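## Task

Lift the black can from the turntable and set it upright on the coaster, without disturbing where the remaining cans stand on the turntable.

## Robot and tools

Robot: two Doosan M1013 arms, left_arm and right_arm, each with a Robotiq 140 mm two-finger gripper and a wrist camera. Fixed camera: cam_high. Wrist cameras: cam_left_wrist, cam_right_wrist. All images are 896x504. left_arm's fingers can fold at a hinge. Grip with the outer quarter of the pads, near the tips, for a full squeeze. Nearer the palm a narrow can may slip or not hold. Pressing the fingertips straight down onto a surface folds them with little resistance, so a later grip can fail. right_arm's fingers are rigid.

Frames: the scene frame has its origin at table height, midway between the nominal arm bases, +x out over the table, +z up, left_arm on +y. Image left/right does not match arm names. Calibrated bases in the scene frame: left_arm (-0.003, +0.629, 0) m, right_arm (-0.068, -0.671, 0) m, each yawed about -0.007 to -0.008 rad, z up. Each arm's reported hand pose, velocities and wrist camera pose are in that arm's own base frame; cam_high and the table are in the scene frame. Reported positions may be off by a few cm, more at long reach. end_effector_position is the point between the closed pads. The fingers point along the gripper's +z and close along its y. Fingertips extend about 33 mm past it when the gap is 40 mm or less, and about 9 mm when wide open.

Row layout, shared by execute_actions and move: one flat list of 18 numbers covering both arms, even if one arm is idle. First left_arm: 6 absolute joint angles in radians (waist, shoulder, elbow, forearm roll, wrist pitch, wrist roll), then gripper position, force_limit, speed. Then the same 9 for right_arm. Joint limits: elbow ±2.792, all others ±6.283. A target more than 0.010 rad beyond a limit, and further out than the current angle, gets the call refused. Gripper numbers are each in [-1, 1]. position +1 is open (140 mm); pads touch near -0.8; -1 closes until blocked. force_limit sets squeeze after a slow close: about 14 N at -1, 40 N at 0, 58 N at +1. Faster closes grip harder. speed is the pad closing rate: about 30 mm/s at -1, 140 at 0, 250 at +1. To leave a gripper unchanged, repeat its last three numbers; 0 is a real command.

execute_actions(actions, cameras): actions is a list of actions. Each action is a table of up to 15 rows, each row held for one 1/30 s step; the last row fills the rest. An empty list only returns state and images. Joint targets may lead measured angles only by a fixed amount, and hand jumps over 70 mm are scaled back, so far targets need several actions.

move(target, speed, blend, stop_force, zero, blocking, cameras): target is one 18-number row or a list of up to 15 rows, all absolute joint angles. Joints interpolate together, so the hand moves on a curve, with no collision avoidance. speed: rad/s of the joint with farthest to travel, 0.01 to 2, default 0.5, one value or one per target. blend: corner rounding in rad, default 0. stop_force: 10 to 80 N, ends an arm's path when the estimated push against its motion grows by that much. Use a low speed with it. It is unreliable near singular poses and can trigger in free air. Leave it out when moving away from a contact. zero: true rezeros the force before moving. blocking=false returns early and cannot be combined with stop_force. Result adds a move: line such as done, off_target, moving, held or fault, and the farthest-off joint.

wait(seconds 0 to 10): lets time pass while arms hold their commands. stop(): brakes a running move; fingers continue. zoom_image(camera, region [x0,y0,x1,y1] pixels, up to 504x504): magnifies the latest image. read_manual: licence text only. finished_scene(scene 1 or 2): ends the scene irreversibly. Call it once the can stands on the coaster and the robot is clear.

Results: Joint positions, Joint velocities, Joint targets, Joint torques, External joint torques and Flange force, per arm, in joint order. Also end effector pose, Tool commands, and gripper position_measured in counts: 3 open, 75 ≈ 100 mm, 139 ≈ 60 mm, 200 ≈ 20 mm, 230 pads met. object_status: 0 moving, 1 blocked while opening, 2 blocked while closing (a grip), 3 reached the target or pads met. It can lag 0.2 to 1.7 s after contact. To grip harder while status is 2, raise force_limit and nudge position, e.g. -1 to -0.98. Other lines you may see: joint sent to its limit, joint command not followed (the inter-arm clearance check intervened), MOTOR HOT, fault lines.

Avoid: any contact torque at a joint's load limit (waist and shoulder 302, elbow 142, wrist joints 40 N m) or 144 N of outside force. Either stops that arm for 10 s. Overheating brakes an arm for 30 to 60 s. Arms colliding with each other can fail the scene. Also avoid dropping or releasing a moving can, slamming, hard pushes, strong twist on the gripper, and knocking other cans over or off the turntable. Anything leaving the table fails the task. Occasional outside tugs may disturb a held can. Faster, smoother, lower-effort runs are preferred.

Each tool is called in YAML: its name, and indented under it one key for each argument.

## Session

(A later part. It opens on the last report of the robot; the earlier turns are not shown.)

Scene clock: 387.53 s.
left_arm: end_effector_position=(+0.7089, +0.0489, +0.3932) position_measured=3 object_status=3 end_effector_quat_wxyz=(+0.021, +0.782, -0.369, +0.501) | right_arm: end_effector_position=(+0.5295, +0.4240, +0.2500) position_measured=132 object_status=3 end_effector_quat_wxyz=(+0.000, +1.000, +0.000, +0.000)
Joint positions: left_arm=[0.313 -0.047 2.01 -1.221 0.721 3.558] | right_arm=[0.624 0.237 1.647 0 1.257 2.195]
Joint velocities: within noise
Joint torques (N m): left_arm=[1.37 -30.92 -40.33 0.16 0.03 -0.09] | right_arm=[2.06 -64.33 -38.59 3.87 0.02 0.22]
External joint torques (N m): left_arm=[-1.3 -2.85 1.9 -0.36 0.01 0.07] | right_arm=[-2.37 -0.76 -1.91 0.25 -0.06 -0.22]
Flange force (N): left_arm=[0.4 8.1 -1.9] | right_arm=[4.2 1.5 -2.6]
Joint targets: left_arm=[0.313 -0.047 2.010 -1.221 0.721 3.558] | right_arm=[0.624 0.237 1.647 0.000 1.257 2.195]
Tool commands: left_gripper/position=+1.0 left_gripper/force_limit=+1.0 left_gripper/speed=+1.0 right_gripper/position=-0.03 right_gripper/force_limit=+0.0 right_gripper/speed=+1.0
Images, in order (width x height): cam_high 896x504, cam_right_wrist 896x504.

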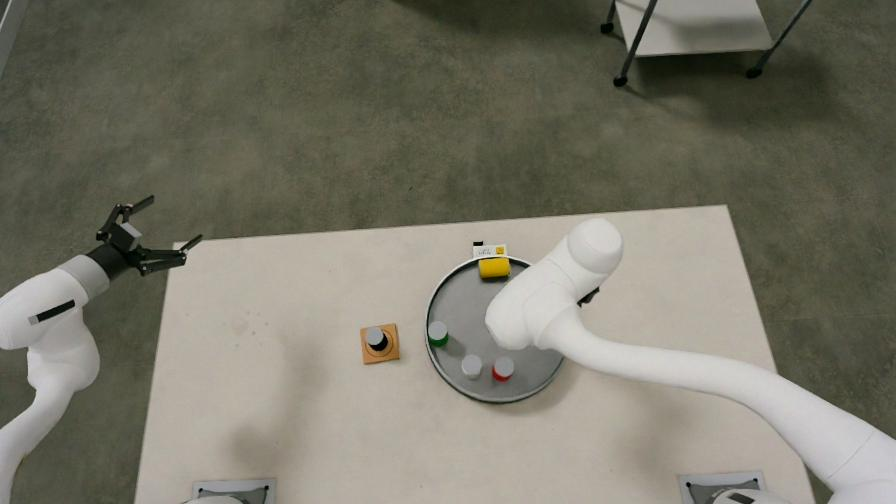

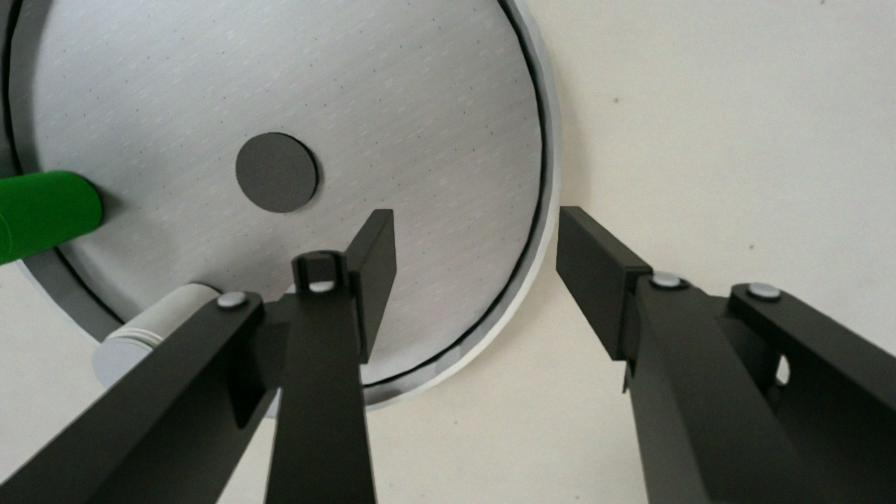

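move:
  target: [0.313, -0.047, 2.01, -1.221, 0.721, 3.558, 1, 1, 1, 0.974784, 0.179138, 1.894975, 0, 0.543881, 0, 0.644, 0, 0]
  speed: 1.2
  cameras: ["cam_high", "cam_right_wrist"]

zoom_image:
  camera: "cam_high"
  region: [410, 240, 590, 420]

Scene clock: 402.40 s.
left_arm: end_effector_position=(+0.7089, +0.0489, +0.3932) position_measured=3 object_status=3 end_effector_quat_wxyz=(+0.021, +0.782, -0.369, +0.501) | right_arm: end_effector_position=(+0.4017, +0.6536, +0.2050) position_measured=47 object_status=3 end_effector_quat_wxyz=(+0.076, +0.284, +0.923, +0.247)
Joint positions: left_arm=[0.313 -0.047 2.01 -1.221 0.721 3.558] | right_arm=[0.975 0.179 1.895 0 0.544 0]
Joint velocities: within noise
Joint torques (N m): left_arm=[1.38 -30.85 -40.34 0.13 0.02 -0.1] | right_arm=[1.9 -56.58 -37.04 3.59 -1.26 0.26]
External joint torques (N m): left_arm=[-1.26 -2.84 1.95 -0.34 0.02 0.08] | right_arm=[-2.09 -0.58 -1.57 0.27 -0.13 -0.24]
Flange force (N): left_arm=[0.3 8.1 -2.0] | right_arm=[-4.5 2.6 -0.6]
Joint targets: left_arm=[0.313 -0.047 2.010 -1.221 0.721 3.558] | right_arm=[0.975 0.179 1.895 0.000 0.544 0.000]
move: done
Images, in order (width x height): cam_high 896x504, cam_right_wrist 896x504.

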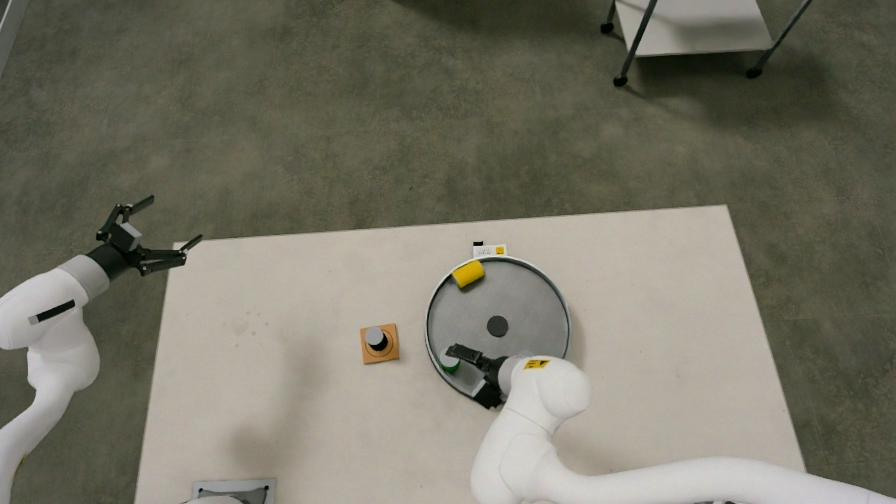

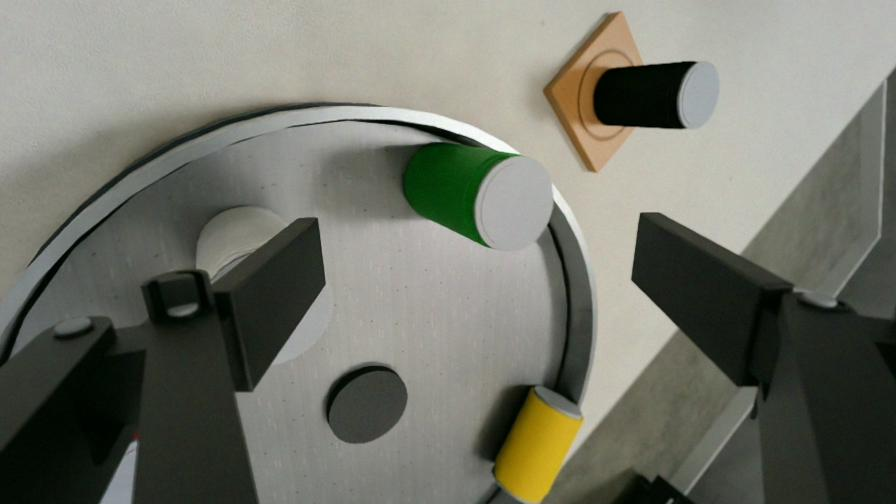

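Scaled by 2.800 from the camera's 896x504 image, which has a finer 1280x720 frame.

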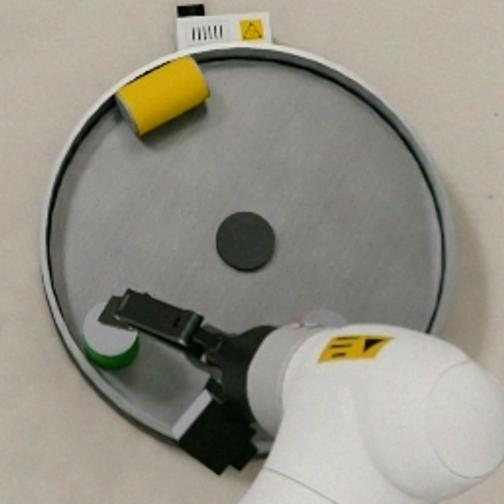

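zoom_image:
  camera: "cam_right_wrist"
  region: [440, 360, 640, 504]

Scaled by 2.520 from the camera's 896x504 image, which has a finer 1280x720 frame.

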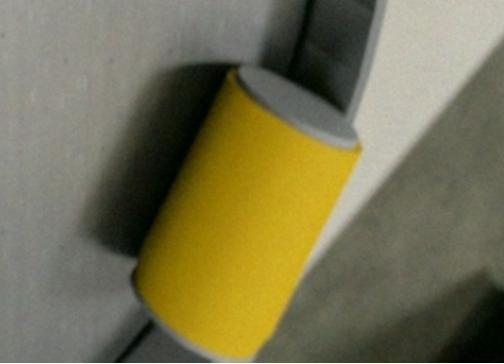

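wait:
  seconds: 0.1
  cameras: ["cam_high", "cam_right_wrist"]

zoom_image:
  camera: "cam_right_wrist"
  region: [200, 0, 700, 500]

Scene clock: 403.47 s.
left_arm: end_effector_position=(+0.7089, +0.0489, +0.3932) position_measured=3 object_status=3 end_effector_quat_wxyz=(+0.021, +0.782, -0.369, +0.501) | right_arm: end_effector_position=(+0.4017, +0.6536, +0.2050) position_measured=47 object_status=3 end_effector_quat_wxyz=(+0.076, +0.284, +0.923, +0.247)
Joint positions: left_arm=[0.313 -0.047 2.01 -1.221 0.721 3.558] | right_arm=[0.975 0.179 1.895 0 0.544 0]
Joint velocities: within noise
Joint torques (N m): left_arm=[1.34 -30.82 -40.3 0.16 0.01 -0.1] | right_arm=[2.06 -56.42 -36.84 3.57 -1.25 0.27]
External joint torques (N m): left_arm=[-1.43 -2.81 1.88 -0.38 0.04 0.08] | right_arm=[-1.86 -1.15 -1.82 0.3 -0.13 -0.24]
Flange force (N): left_arm=[0.5 8.2 -1.8] | right_arm=[-4.2 2.6 -1.4]
Joint targets: left_arm=[0.313 -0.047 2.010 -1.221 0.721 3.558] | right_arm=[0.975 0.179 1.895 0.000 0.544 0.000]
Tool commands: left_gripper/position=+1.0 left_gripper/force_limit=+1.0 left_gripper/speed=+1.0 right_gripper/position=+0.644 right_gripper/force_limit=+0.0 right_gripper/speed=+0.0
wait: 0.10 s; at rest from the start
Images, in order (width x height): cam_high 896x504, cam_right_wrist 896x504.

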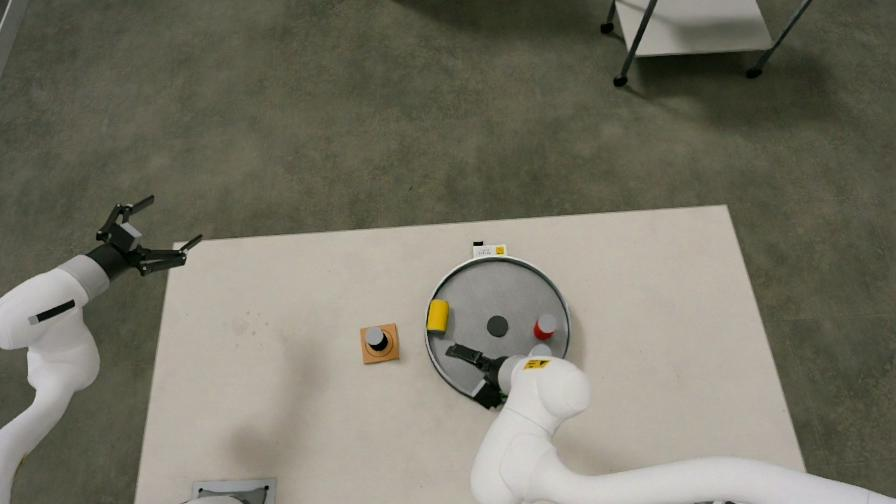

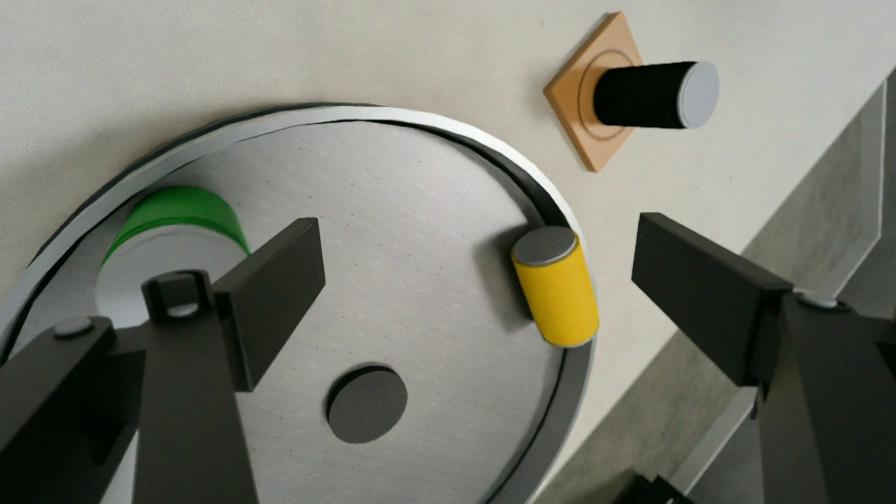

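Scaled by 1.008 from the camera's 896x504 image, which has a finer 1280x720 frame.

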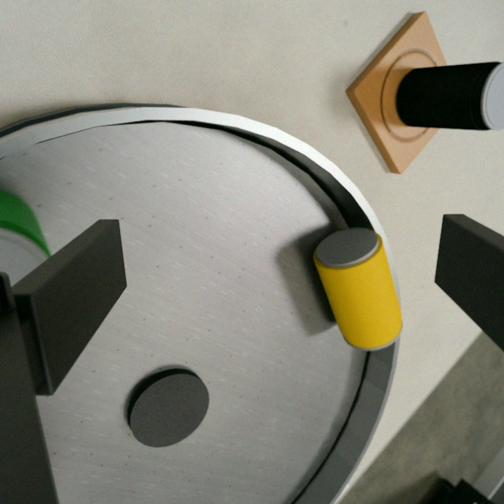

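zoom_image:
  camera: "cam_right_wrist"
  region: [490, 210, 630, 360]

Scaled by 3.360 from the camera's 896x504 image, which has a finer 1280x720 frame.

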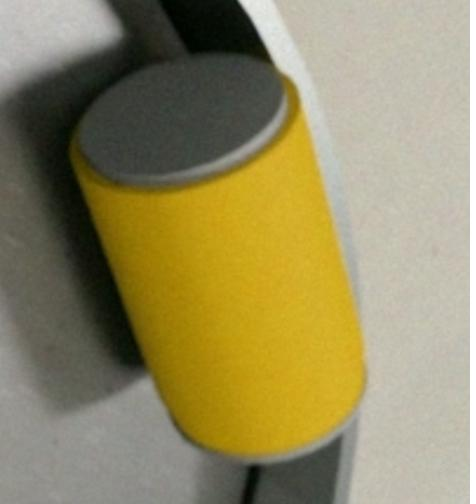

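wait:
  seconds: 0.4
  cameras: ["cam_right_wrist"]

zoom_image:
  camera: "cam_right_wrist"
  region: [420, 100, 640, 320]

Scene clock: 404.40 s.
left_arm: end_effector_position=(+0.7089, +0.0489, +0.3932) position_measured=3 object_status=3 end_effector_quat_wxyz=(+0.021, +0.782, -0.369, +0.501) | right_arm: end_effector_position=(+0.4017, +0.6536, +0.2050) position_measured=47 object_status=3 end_effector_quat_wxyz=(+0.076, +0.284, +0.923, +0.247)
Joint positions: left_arm=[0.313 -0.047 2.01 -1.221 0.721 3.558] | right_arm=[0.975 0.179 1.895 0 0.544 0]
Joint velocities: within noise
Joint torques (N m): left_arm=[1.47 -31.06 -40.3 0.16 -0.03 -0.12] | right_arm=[2.03 -56.47 -36.8 3.61 -1.27 0.27]
External joint torques (N m): left_arm=[-1.41 -2.6 1.84 -0.37 0.07 0.1] | right_arm=[-1.9 -0.97 -1.86 0.26 -0.12 -0.25]
Flange force (N): left_arm=[0.3 7.8 -1.5] | right_arm=[-4.2 2.9 -1.2]
Joint targets: left_arm=[0.313 -0.047 2.010 -1.221 0.721 3.558] | right_arm=[0.975 0.179 1.895 0.000 0.544 0.000]
Tool commands: left_gripper/position=+1.0 left_gripper/force_limit=+1.0 left_gripper/speed=+1.0 right_gripper/position=+0.644 right_gripper/force_limit=+0.0 right_gripper/speed=+0.0
wait: 0.40 s; at rest from the start
Images, in order (width x height): cam_right_wrist 896x504.

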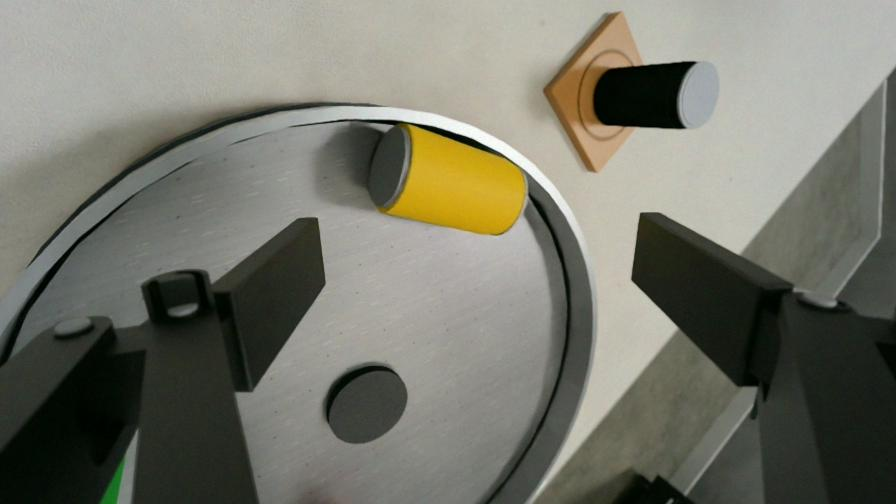

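Scaled by 2.291 from the camera's 896x504 image, which has a finer 1280x720 frame.

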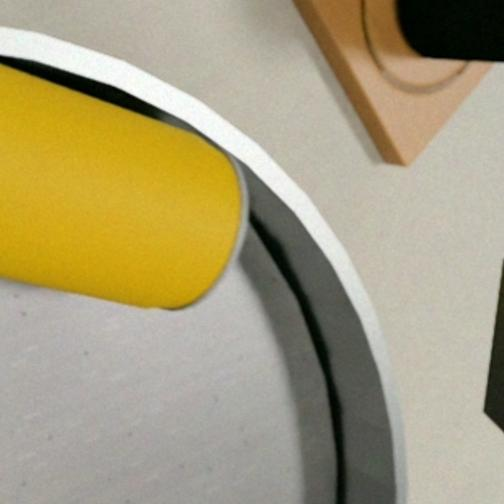

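zoom_image:
  camera: "cam_right_wrist"
  region: [345, 100, 545, 250]

Scaled by 2.520 from the camera's 896x504 image, which has a finer 1280x720 frame.

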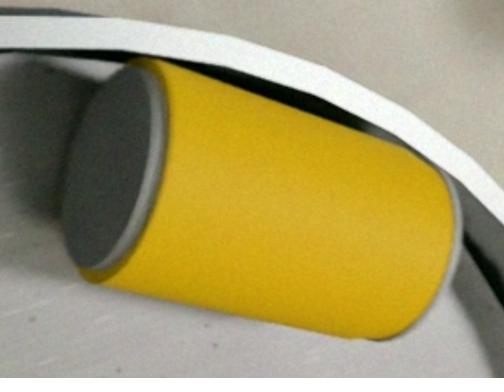

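zoom_image:
  camera: "cam_right_wrist"
  region: [530, 0, 730, 180]

wait:
  seconds: 0.1
  cameras: ["cam_right_wrist"]

zoom_image:
  camera: "cam_right_wrist"
  region: [200, 80, 600, 480]

Scaled by 2.520 from the camera's 896x504 image, which has a finer 1280x720 frame.

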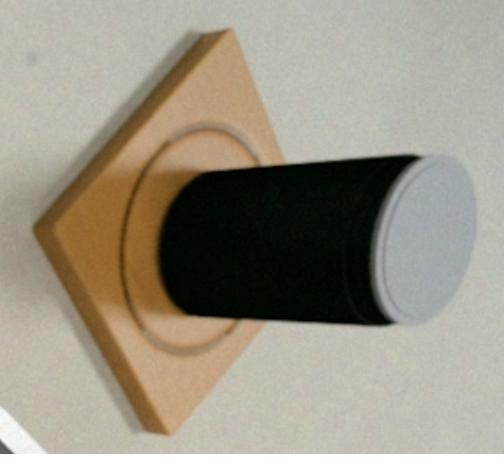

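Scene clock: 405.00 s.
left_arm: end_effector_position=(+0.7089, +0.0489, +0.3932) position_measured=3 object_status=3 end_effector_quat_wxyz=(+0.021, +0.782, -0.369, +0.501) | right_arm: end_effector_position=(+0.4017, +0.6536, +0.2050) position_measured=47 object_status=3 end_effector_quat_wxyz=(+0.076, +0.284, +0.923, +0.247)
Joint positions: left_arm=[0.313 -0.047 2.01 -1.221 0.721 3.558] | right_arm=[0.975 0.179 1.895 0 0.544 0]
Joint velocities: within noise
Joint torques (N m): left_arm=[1.47 -30.93 -40.39 0.18 -0.01 -0.1] | right_arm=[1.99 -56.58 -36.9 3.59 -1.28 0.26]
External joint torques (N m): left_arm=[-1.49 -2.8 1.91 -0.39 0.06 0.08] | right_arm=[-2.17 -0.77 -1.76 0.27 -0.11 -0.23]
Flange force (N): left_arm=[0.5 8.2 -1.7] | right_arm=[-4.6 2.9 -0.9]
Joint targets: left_arm=[0.313 -0.047 2.010 -1.221 0.721 3.558] | right_arm=[0.975 0.179 1.895 0.000 0.544 0.000]
Tool commands: left_gripper/position=+1.0 left_gripper/force_limit=+1.0 left_gripper/speed=+1.0 right_gripper/position=+0.644 right_gripper/force_limit=+0.0 right_gripper/speed=+0.0
wait: 0.10 s; at rest from the start
Images, in order (width x height): cam_right_wrist 896x504.

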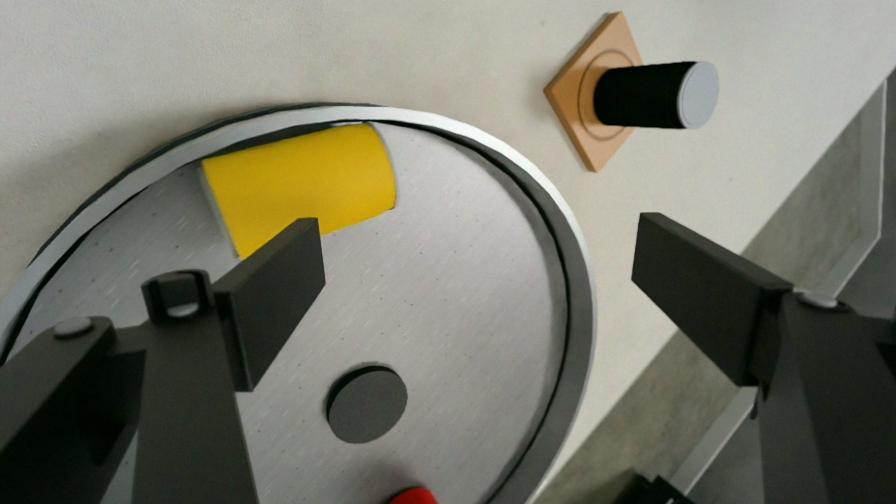

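Scaled by 1.260 from the camera's 896x504 image, which has a finer 1280x720 frame.

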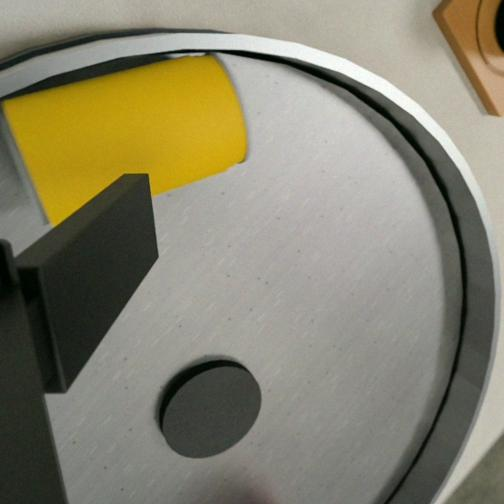

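wait:
  seconds: 1.5
  cameras: []

Scene clock: 407.40 s.
left_arm: end_effector_position=(+0.7089, +0.0489, +0.3932) position_measured=3 object_status=3 end_effector_quat_wxyz=(+0.021, +0.782, -0.369, +0.501) | right_arm: end_effector_position=(+0.4017, +0.6536, +0.2050) position_measured=47 object_status=3 end_effector_quat_wxyz=(+0.076, +0.284, +0.923, +0.247)
Joint positions: left_arm=[0.313 -0.047 2.01 -1.221 0.721 3.558] | right_arm=[0.975 0.179 1.895 0 0.544 0]
Joint velocities: within noise
Joint torques (N m): left_arm=[1.34 -30.9 -40.35 0.17 -0.01 -0.13] | right_arm=[1.95 -56.36 -36.88 3.58 -1.23 0.27]
External joint torques (N m): left_arm=[-1.4 -2.63 1.96 -0.37 0.06 0.12] | right_arm=[-1.99 -1.02 -1.82 0.29 -0.17 -0.25]
Flange force (N): left_arm=[0.2 8.0 -1.6] | right_arm=[-4.4 2.7 -1.2]
Joint targets: left_arm=[0.313 -0.047 2.010 -1.221 0.721 3.558] | right_arm=[0.975 0.179 1.895 0.000 0.544 0.000]
Tool commands: left_gripper/position=+1.0 left_gripper/force_limit=+1.0 left_gripper/speed=+1.0 right_gripper/position=+0.644 right_gripper/force_limit=+0.0 right_gripper/speed=+0.0
wait: 1.50 s; at rest from the start
No camera images: "cameras" was empty.

wait:
  seconds: 3.25
  cameras: []

move:
  target: [0.313, -0.047, 2.01, -1.221, 0.721, 3.558, 1, 1, 1, 0.974784, 0.261719, 1.974528, 0, 0.381747, 0, 0.644, 0, 0]
  speed: 0.8
  cameras: ["cam_right_wrist"]

wait:
  seconds: 0.45
  cameras: ["cam_right_wrist"]

move:
  target: [0.313, -0.047, 2.01, -1.221, 0.721, 3.558, 1, 1, 1, 0.974784, 0.498924, 1.587062, 0, 1.055607, 0, 0.644, 0, 0]
  speed: 0.8
  cameras: ["cam_right_wrist"]

execute_actions:
  actions:
    - [[0.313,-0.047,2.01,-1.221,0.721,3.558,1,1,1,0.974784,0.498924,1.587062,0,1.055607,0,-1,0,0]]
  cameras: []

move:
  target: [0.313, -0.047, 2.01, -1.221, 0.721, 3.558, 1, 1, 1, 0.974784, 0.401183, 1.424179, 0, 1.316231, 0, -1, 0, 0]
  speed: 0.5
  cameras: ["cam_high", "cam_right_wrist"]

Scene clock: 411.13 s.
left_arm: end_effector_position=(+0.7089, +0.0489, +0.3932) position_measured=3 object_status=3 end_effector_quat_wxyz=(+0.021, +0.782, -0.369, +0.501) | right_arm: end_effector_position=(+0.4017, +0.6536, +0.2050) position_measured=47 object_status=3 end_effector_quat_wxyz=(+0.076, +0.284, +0.923, +0.247)
Joint positions: left_arm=[0.313 -0.047 2.01 -1.221 0.721 3.558] | right_arm=[0.975 0.179 1.895 0 0.544 0]
Joint velocities: within noise
Joint torques (N m): left_arm=[1.45 -30.78 -40.22 0.18 -0.01 -0.12] | right_arm=[2 -56.71 -36.96 3.61 -1.24 0.25]
External joint torques (N m): left_arm=[-1.44 -2.72 1.81 -0.39 0.05 0.11] | right_arm=[-2.08 -0.48 -1.67 0.26 -0.15 -0.23]
Flange force (N): left_arm=[0.4 7.9 -1.6] | right_arm=[-4.4 2.9 -0.5]
Joint targets: left_arm=[0.313 -0.047 2.010 -1.221 0.721 3.558] | right_arm=[0.975 0.179 1.895 0.000 0.544 0.000]
Tool commands: left_gripper/position=+1.0 left_gripper/force_limit=+1.0 left_gripper/speed=+1.0 right_gripper/position=+0.644 right_gripper/force_limit=+0.0 right_gripper/speed=+0.0
wait: 3.27 s; at rest from the start
No camera images: "cameras" was empty.

Scene clock: 411.90 s.
left_arm: end_effector_position=(+0.7089, +0.0489, +0.3932) position_measured=3 object_status=3 end_effector_quat_wxyz=(+0.021, +0.782, -0.369, +0.501) | right_arm: end_effector_position=(+0.4017, +0.6536, +0.1183) position_measured=47 object_status=3 end_effector_quat_wxyz=(+0.076, +0.284, +0.923, +0.247)
Joint positions: left_arm=[0.313 -0.047 2.01 -1.221 0.721 3.558] | right_arm=[0.975 0.262 1.974 0 0.382 0]
Joint velocities: within noise
Joint torques (N m): left_arm=[1.31 -30.72 -40.25 0.15 -0.01 -0.09] | right_arm=[2 -61.58 -33.5 3.21 -1.26 0.27]
External joint torques (N m): left_arm=[-1.3 -2.92 1.82 -0.36 0.05 0.07] | right_arm=[-2.1 -0.74 -1.48 0.27 -0.14 -0.24]
Flange force (N): left_arm=[0.5 8.0 -2.1] | right_arm=[-4.9 2.3 -0.6]
Joint targets: left_arm=[0.313 -0.047 2.010 -1.221 0.721 3.558] | right_arm=[0.975 0.262 1.975 0.000 0.382 0.000]
move: done
Images, in order (width x height): cam_right_wrist 896x504.

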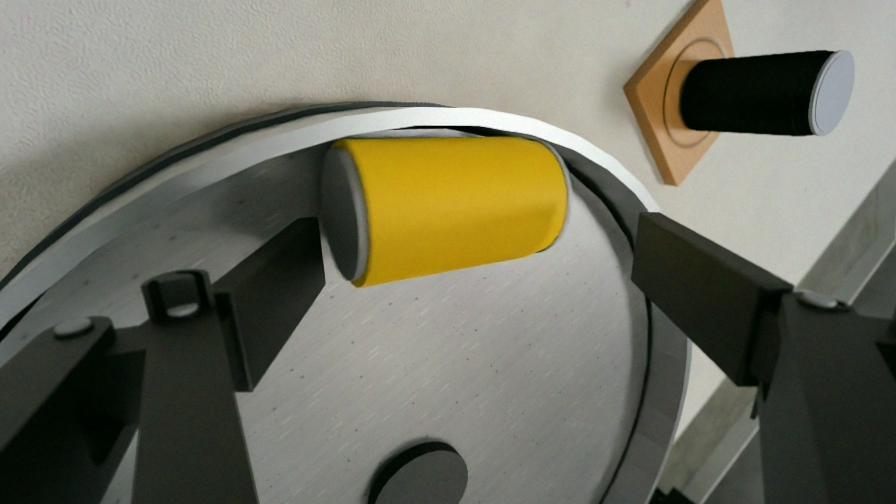

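Scene clock: 412.37 s.
left_arm: end_effector_position=(+0.7089, +0.0489, +0.3932) position_measured=3 object_status=3 end_effector_quat_wxyz=(+0.021, +0.782, -0.369, +0.501) | right_arm: end_effector_position=(+0.4017, +0.6536, +0.1183) position_measured=47 object_status=3 end_effector_quat_wxyz=(+0.076, +0.284, +0.923, +0.247)
Joint positions: left_arm=[0.313 -0.047 2.01 -1.221 0.721 3.558] | right_arm=[0.975 0.262 1.975 0 0.382 0]
Joint velocities: within noise
Joint torques (N m): left_arm=[1.46 -30.93 -40.28 0.17 0 -0.13] | right_arm=[1.83 -61.1 -33.58 3.25 -1.42 0.27]
External joint torques (N m): left_arm=[-1.45 -2.79 1.84 -0.38 0.05 0.11] | right_arm=[-1.88 -0.95 -1.29 0.22 0.03 -0.24]
Flange force (N): left_arm=[0.4 8.1 -1.7] | right_arm=[-4.4 2.0 -1.3]
Joint targets: left_arm=[0.313 -0.047 2.010 -1.221 0.721 3.558] | right_arm=[0.975 0.262 1.975 0.000 0.382 0.000]
Tool commands: left_gripper/position=+1.0 left_gripper/force_limit=+1.0 left_gripper/speed=+1.0 right_gripper/position=+0.644 right_gripper/force_limit=+0.0 right_gripper/speed=+0.0
wait: 0.47 s; at rest by 0.17 s
Images, in order (width x height): cam_right_wrist 896x504.

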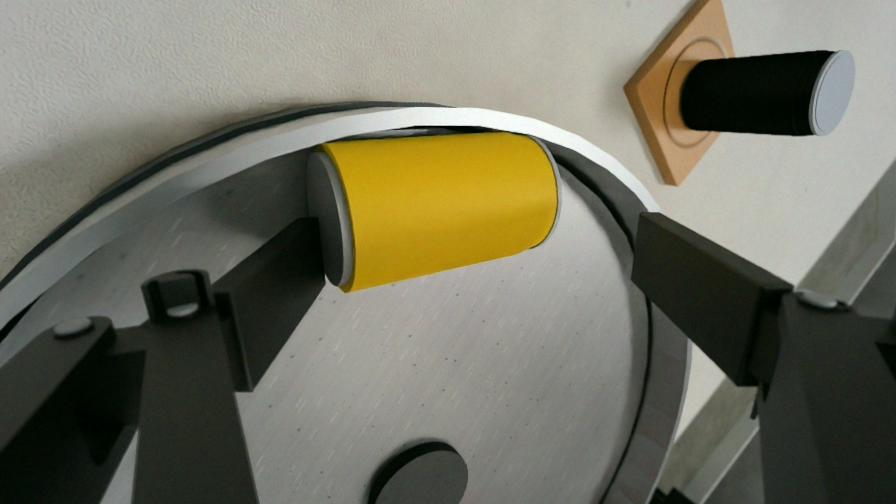

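Scene clock: 413.70 s.
left_arm: end_effector_position=(+0.7089, +0.0489, +0.3932) position_measured=3 object_status=3 end_effector_quat_wxyz=(+0.021, +0.782, -0.369, +0.501) | right_arm: end_effector_position=(+0.4110, +0.6674, +0.0890) position_measured=47 object_status=3 end_effector_quat_wxyz=(+0.000, +0.294, +0.956, +0.000)
Joint positions: left_arm=[0.313 -0.047 2.01 -1.221 0.721 3.558] | right_arm=[0.975 0.499 1.587 0 1.056 0]
Joint velocities: within noise
Joint torques (N m): left_arm=[1.56 -31.09 -40.25 0.14 0.01 -0.12] | right_arm=[1.73 -86.5 -35.22 3.52 0.04 0.23]
External joint torques (N m): left_arm=[-1.63 -2.49 1.82 -0.36 0.04 0.1] | right_arm=[-1.69 -0.75 -1.79 0.31 -0.05 -0.23]
Flange force (N): left_arm=[0.6 7.9 -1.1] | right_arm=[-2.3 2.9 -1.9]
Joint targets: left_arm=[0.313 -0.047 2.010 -1.221 0.721 3.558] | right_arm=[0.975 0.499 1.587 0.000 1.056 0.000]
move: done
Images, in order (width x height): cam_right_wrist 896x504.

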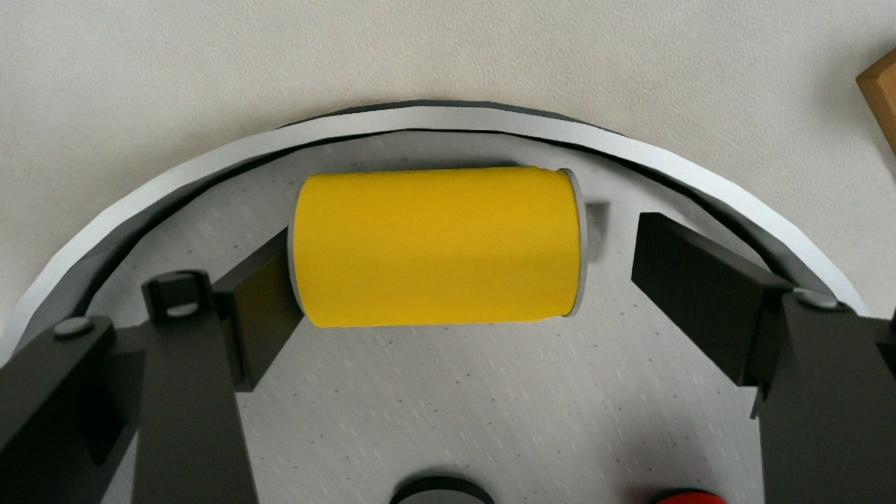

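Scene clock: 414.40 s.
left_arm: end_effector_position=(+0.7089, +0.0489, +0.3932) position_measured=3 object_status=3 end_effector_quat_wxyz=(+0.021, +0.782, -0.369, +0.501) | right_arm: end_effector_position=(+0.4111, +0.6675, +0.0890) position_measured=99 object_status=2 end_effector_quat_wxyz=(+0.000, +0.294, +0.956, +0.000)
Joint positions: left_arm=[0.313 -0.047 2.01 -1.221 0.721 3.558] | right_arm=[0.975 0.499 1.587 0 1.056 0]
Joint velocities: within noise
Joint torques (N m): left_arm=[1.34 -30.83 -40.36 0.16 0.04 -0.08] | right_arm=[1.75 -79 -32.16 3.46 -0.56 0.25]
External joint torques (N m): left_arm=[-1.32 -2.82 1.92 -0.37 0.01 0.06] | right_arm=[-2.1 -8.11 -4.87 0.37 0.55 -0.25]
Flange force (N): left_arm=[0.4 8.1 -1.9] | right_arm=[-3.0 0.1 -11.1]
Joint targets: left_arm=[0.313 -0.047 2.010 -1.221 0.721 3.558] | right_arm=[0.975 0.499 1.587 0.000 1.056 0.000]
Step readings (joint positions of left_arm | right_arm):
0: [0.313 -0.047 2.010 -1.221 0.721 3.558] | [0.975 0.499 1.587 0.000 1.056 0.000]
1: [0.313 -0.047 2.010 -1.221 0.721 3.558] | [0.975 0.499 1.587 0.000 1.056 0.000]
2: [0.313 -0.047 2.010 -1.221 0.721 3.558] | [0.975 0.499 1.587 0.000 1.056 0.000]
4: [0.313 -0.047 2.010 -1.221 0.721 3.558] | [0.975 0.499 1.587 0.000 1.056 0.000]
8: [0.313 -0.047 2.010 -1.221 0.721 3.558] | [0.975 0.499 1.587 0.000 1.056 0.000]
15: [0.313 -0.047 2.010 -1.221 0.721 3.558] | [0.975 0.499 1.587 0.000 1.056 0.000]
No camera images: "cameras" was empty.

Scene clock: 415.33 s.
left_arm: end_effector_position=(+0.7089, +0.0489, +0.3932) position_measured=3 object_status=3 end_effector_quat_wxyz=(+0.021, +0.782, -0.369, +0.501) | right_arm: end_effector_position=(+0.4110, +0.6674, +0.2499) position_measured=99 object_status=2 end_effector_quat_wxyz=(+0.000, +0.294, +0.956, +0.000)
Joint positions: left_arm=[0.313 -0.047 2.01 -1.221 0.721 3.558] | right_arm=[0.975 0.401 1.424 0 1.316 0]
Joint velocities: within noise
Joint torques (N m): left_arm=[1.45 -30.97 -40.35 0.17 0 -0.13] | right_arm=[2.11 -81.93 -40.62 3.98 0.06 0.26]
External joint torques (N m): left_arm=[-1.4 -2.77 1.87 -0.37 0.04 0.11] | right_arm=[-2.04 -0.26 -0.57 0.3 -0.07 -0.26]
Flange force (N): left_arm=[0.3 8.1 -1.7] | right_arm=[-2.9 0.8 -0.7]
Joint targets: left_arm=[0.313 -0.047 2.010 -1.221 0.721 3.558] | right_arm=[0.975 0.401 1.424 0.000 1.316 0.000]
move: done
Images, in order (width x height): cam_high 896x504, cam_right_wrist 896x504.

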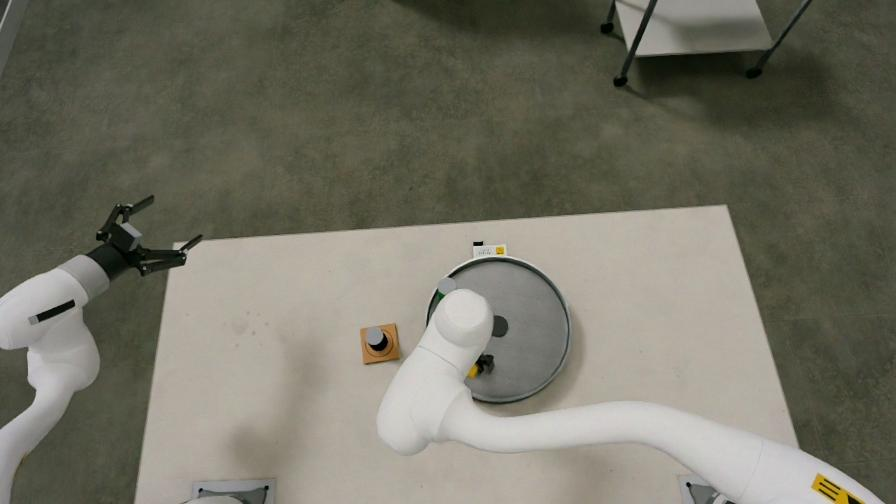

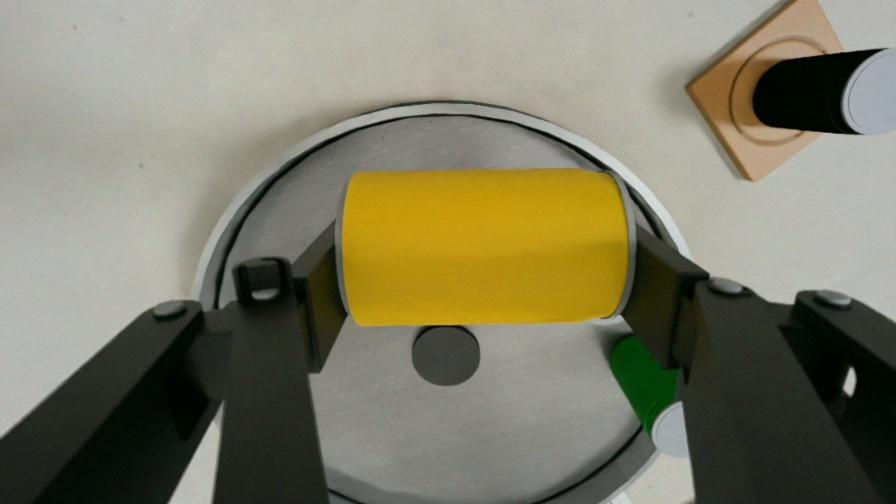

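execute_actions:
  actions: []
  cameras: ["cam_high", "cam_right_wrist"]

Scene clock: 417.33 s.
left_arm: end_effector_position=(+0.7089, +0.0489, +0.3932) position_measured=3 object_status=3 end_effector_quat_wxyz=(+0.021, +0.782, -0.369, +0.501) | right_arm: end_effector_position=(+0.4110, +0.6674, +0.2500) position_measured=99 object_status=2 end_effector_quat_wxyz=(+0.000, +0.294, +0.956, +0.000)
Joint positions: left_arm=[0.313 -0.047 2.01 -1.221 0.721 3.558] | right_arm=[0.975 0.401 1.424 0 1.316 0]
Joint velocities: within noise
Joint torques (N m): left_arm=[1.39 -31.06 -40.31 0.17 -0.02 -0.11] | right_arm=[2.1 -82.1 -40.28 3.99 0.06 0.21]
External joint torques (N m): left_arm=[-1.31 -2.5 1.82 -0.36 0.05 0.1] | right_arm=[-2.12 -0.26 -0.94 0.28 -0.07 -0.21]
Flange force (N): left_arm=[0.2 7.5 -1.5] | right_arm=[-2.9 1.7 -1.2]
Joint targets: left_arm=[0.313 -0.047 2.010 -1.221 0.721 3.558] | right_arm=[0.975 0.401 1.424 0.000 1.316 0.000]
Tool commands: left_gripper/position=+1.0 left_gripper/force_limit=+1.0 left_gripper/speed=+1.0 right_gripper/position=-1.0 right_gripper/force_limit=+0.0 right_gripper/speed=+0.0
Images, in order (width x height): cam_high 896x504, cam_right_wrist 896x504.

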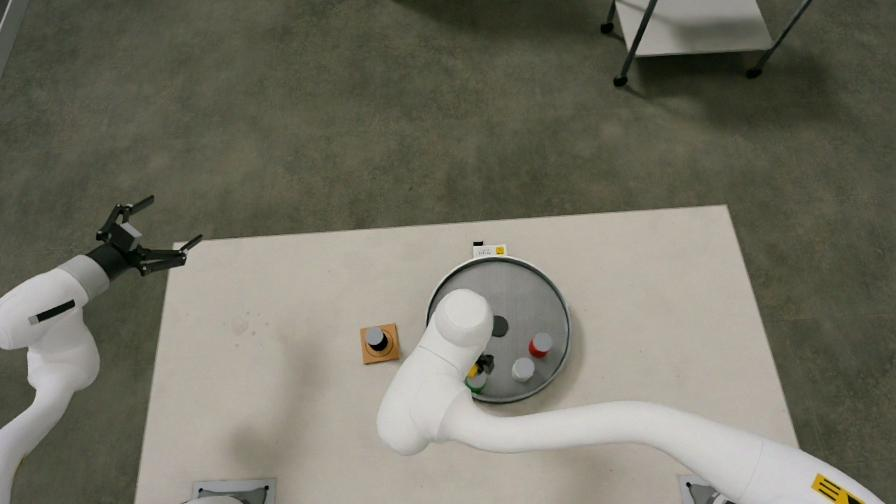

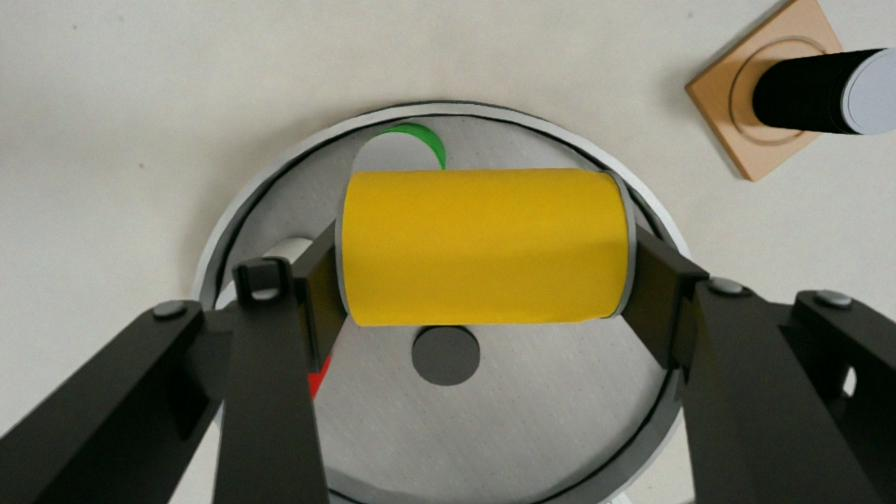

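zoom_image:
  camera: "cam_right_wrist"
  region: [300, 130, 680, 344]

Scaled by 1.326 from the camera's 896x504 image, which has a finer 1280x720 frame.

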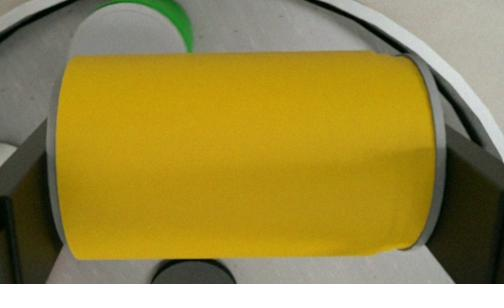

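move:
  target:
    - [0.313,-0.047,2.01,-1.221,0.721,3.558,1,1,1,0.15,0.117613,1.791849,0,1.232131,0,-1,0,0]
    - [0.313,-0.047,2.01,-1.221,0.721,3.558,1,1,1,0.15,0.254795,1.969777,0,0.917021,0,-1,0,0]
    - [0.313,-0.047,2.01,-1.221,0.721,3.558,1,1,1,0.15,0.290377,1.99436,0,0.856856,0,-1,0,0]
  speed: [0.8,0.4,0.15]
  blend: [0.04,0.01,0]
  cameras: ["cam_high", "cam_right_wrist"]

Scene clock: 421.43 s.
left_arm: end_effector_position=(+0.7089, +0.0489, +0.3932) position_measured=3 object_status=3 end_effector_quat_wxyz=(+0.021, +0.782, -0.369, +0.501) | right_arm: end_effector_position=(+0.5881, +0.1238, +0.0480) position_measured=99 object_status=2 end_effector_quat_wxyz=(+0.000, +0.652, +0.758, +0.000)
Joint positions: left_arm=[0.313 -0.047 2.01 -1.221 0.721 3.558] | right_arm=[0.15 0.29 1.994 0 0.857 0]
Joint velocities: within noise
Joint torques (N m): left_arm=[1.34 -30.89 -40.34 0.18 0.03 -0.11] | right_arm=[2.17 -61.91 -31.23 3.11 0.12 0.21]
External joint torques (N m): left_arm=[-1.39 -2.75 1.89 -0.4 0.02 0.1] | right_arm=[-1.96 -0.4 -0.95 0.24 -0.12 -0.21]
Flange force (N): left_arm=[0.3 8.1 -1.6] | right_arm=[-3.6 1.2 -0.9]
Joint targets: left_arm=[0.313 -0.047 2.010 -1.221 0.721 3.558] | right_arm=[0.150 0.290 1.994 0.000 0.857 0.000]
move: done
Images, in order (width x height): cam_high 896x504, cam_right_wrist 896x504.

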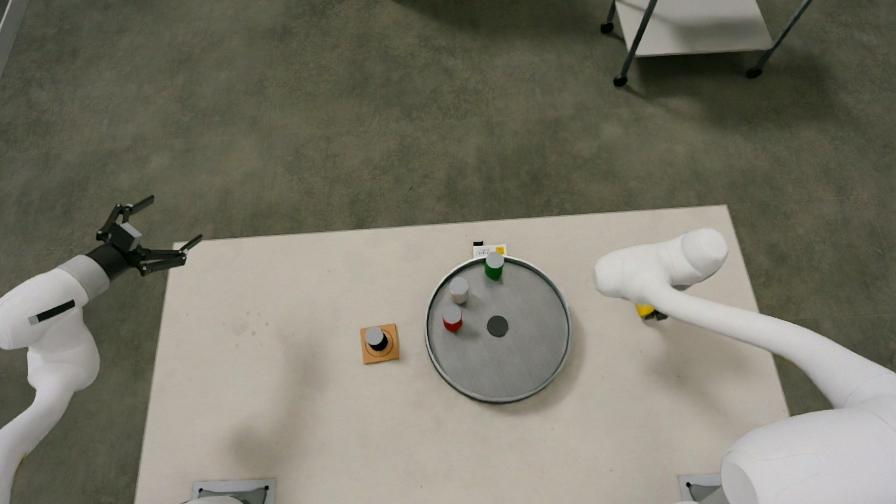

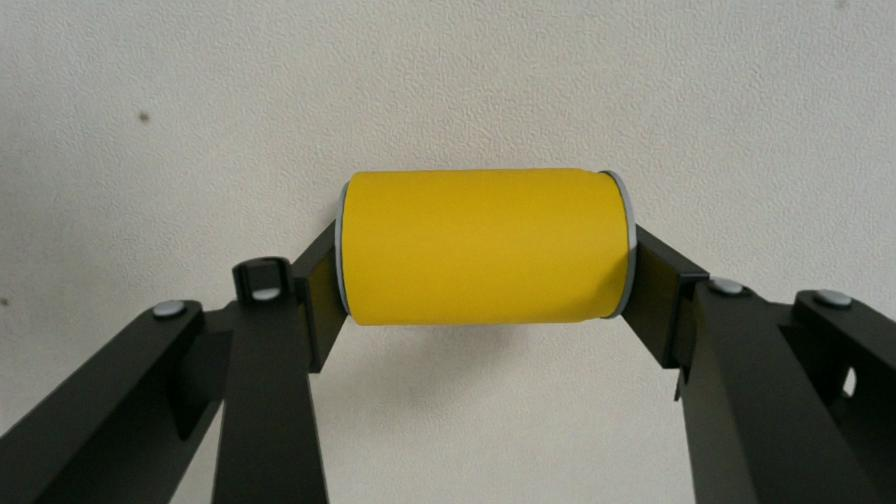

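move:
  target: [0.313,-0.047,2.01,-1.221,0.721,3.558,1,1,1,0.15,0.314122,2.008204,0,0.819267,0,-1,0,0]
  speed: 0.03
  stop_force: 10
  cameras: ["cam_right_wrist"]

Scene clock: 424.70 s.
left_arm: end_effector_position=(+0.7089, +0.0489, +0.3932) position_measured=3 object_status=3 end_effector_quat_wxyz=(+0.021, +0.782, -0.369, +0.501) | right_arm: end_effector_position=(+0.5882, +0.1238, +0.0352) position_measured=99 object_status=2 end_effector_quat_wxyz=(+0.000, +0.652, +0.758, +0.000)
Joint positions: left_arm=[0.313 -0.047 2.01 -1.221 0.721 3.558] | right_arm=[0.15 0.306 2.003 0 0.833 0]
Joint velocities: within noise
Joint torques (N m): left_arm=[1.51 -30.82 -40.36 0.15 -0.01 -0.11] | right_arm=[2.49 -40.92 -21.64 3.36 -3.61 0.29]
External joint torques (N m): left_arm=[-1.49 -2.81 1.92 -0.36 0.05 0.1] | right_arm=[-2.44 -21.74 -9.74 -0.1 3.6 -0.29]
Flange force (N): left_arm=[0.5 8.3 -1.7] | right_arm=[-5.0 -7.9 -39.4]
Joint targets: left_arm=[0.313 -0.047 2.010 -1.221 0.721 3.558] | right_arm=[0.150 0.306 2.003 0.000 0.833 0.000]
move: contact (right_arm); right_arm: the wrist pitch is farthest, 0.014 rad from its target
Images, in order (width x height): cam_right_wrist 896x504.

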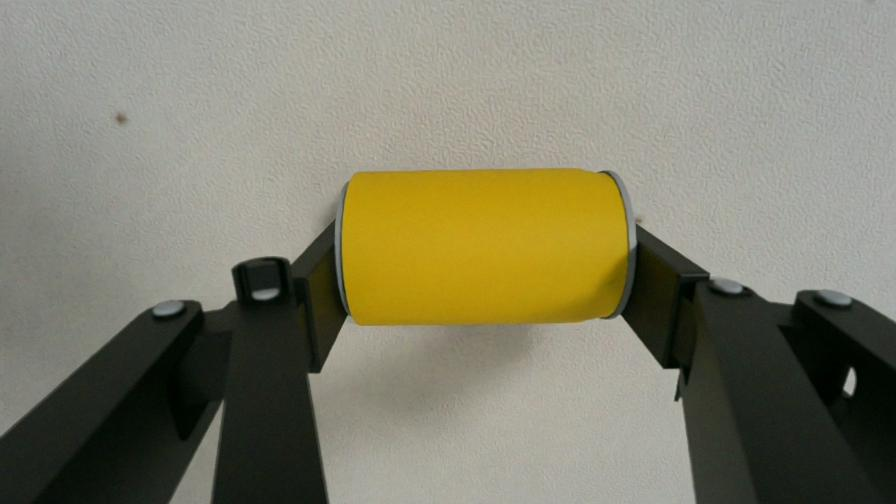

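move:
  target: [0.313,-0.047,2.01,-1.221,0.721,3.558,1,1,1,0.15,0.304387,2.002528,0,0.834678,0,-1,0,0]
  speed: 0.03
  cameras: []

execute_actions:
  actions:
    - [[0.313,-0.047,2.01,-1.221,0.721,3.558,1,1,1,0.15,0.304387,2.002528,0,0.834678,0,0.644,0,-0.8]]
  cameras: ["cam_right_wrist"]

Scene clock: 426.07 s.
left_arm: end_effector_position=(+0.7089, +0.0489, +0.3932) position_measured=3 object_status=3 end_effector_quat_wxyz=(+0.021, +0.782, -0.369, +0.501) | right_arm: end_effector_position=(+0.5882, +0.1238, +0.0361) position_measured=99 object_status=2 end_effector_quat_wxyz=(+0.000, +0.652, +0.758, +0.000)
Joint positions: left_arm=[0.313 -0.047 2.01 -1.221 0.721 3.558] | right_arm=[0.15 0.304 2.003 0 0.835 0]
Joint velocities: within noise
Joint torques (N m): left_arm=[1.38 -31.05 -40.32 0.18 -0.01 -0.13] | right_arm=[2.26 -63.01 -30.7 3.04 0.06 0.21]
External joint torques (N m): left_arm=[-1.33 -2.75 1.83 -0.38 0.05 0.11] | right_arm=[-2.27 0.06 -0.8 0.23 -0.07 -0.21]
Flange force (N): left_arm=[0.3 7.9 -1.8] | right_arm=[-4.0 1.6 -0.4]
Joint targets: left_arm=[0.313 -0.047 2.010 -1.221 0.721 3.558] | right_arm=[0.150 0.304 2.003 0.000 0.835 0.000]
move: done
No camera images: "cameras" was empty.

Scene clock: 426.97 s.
left_arm: end_effector_position=(+0.7089, +0.0489, +0.3932) position_measured=3 object_status=3 end_effector_quat_wxyz=(+0.021, +0.782, -0.369, +0.501) | right_arm: end_effector_position=(+0.5882, +0.1238, +0.0362) position_measured=47 object_status=0 end_effector_quat_wxyz=(+0.000, +0.652, +0.758, +0.000)
Joint positions: left_arm=[0.313 -0.047 2.01 -1.221 0.721 3.558] | right_arm=[0.15 0.304 2.003 0 0.835 0]
Joint velocities: within noise
Joint torques (N m): left_arm=[1.65 -30.93 -40.36 0.15 -0.01 -0.11] | right_arm=[2.04 -62.15 -30.07 3.03 0.07 0.23]
External joint torques (N m): left_arm=[-1.68 -2.63 1.89 -0.36 0.05 0.09] | right_arm=[-2.15 -0.62 -1.45 0.24 -0.08 -0.23]
Flange force (N): left_arm=[0.7 8.2 -1.2] | right_arm=[-3.9 1.9 -1.6]
Joint targets: left_arm=[0.313 -0.047 2.010 -1.221 0.721 3.558] | right_arm=[0.150 0.304 2.003 0.000 0.835 0.000]
Step readings (joint positions of left_arm | right_arm):
0: [0.313 -0.047 2.010 -1.221 0.721 3.558] | [0.150 0.304 2.003 0.000 0.835 0.000]
1: [0.313 -0.047 2.010 -1.221 0.721 3.558] | [0.150 0.304 2.003 0.000 0.835 0.000]
2: [0.313 -0.047 2.010 -1.221 0.721 3.558] | [0.150 0.304 2.003 0.000 0.835 0.000]
4: [0.313 -0.047 2.010 -1.221 0.721 3.558] | [0.150 0.304 2.003 0.000 0.835 0.000]
8: [0.313 -0.047 2.010 -1.221 0.721 3.558] | [0.150 0.304 2.003 0.000 0.835 0.000]
15: [0.313 -0.047 2.010 -1.221 0.721 3.558] | [0.150 0.304 2.003 0.000 0.835 0.000]
Images, in order (width x height): cam_right_wrist 896x504.

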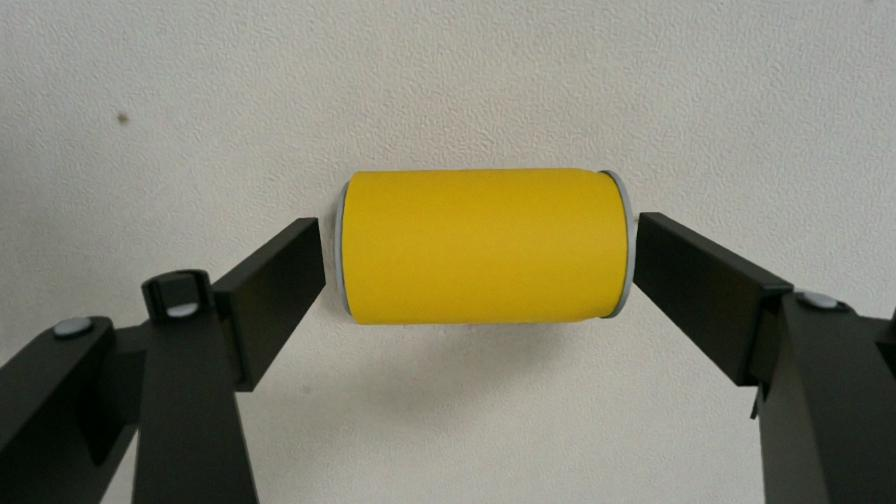

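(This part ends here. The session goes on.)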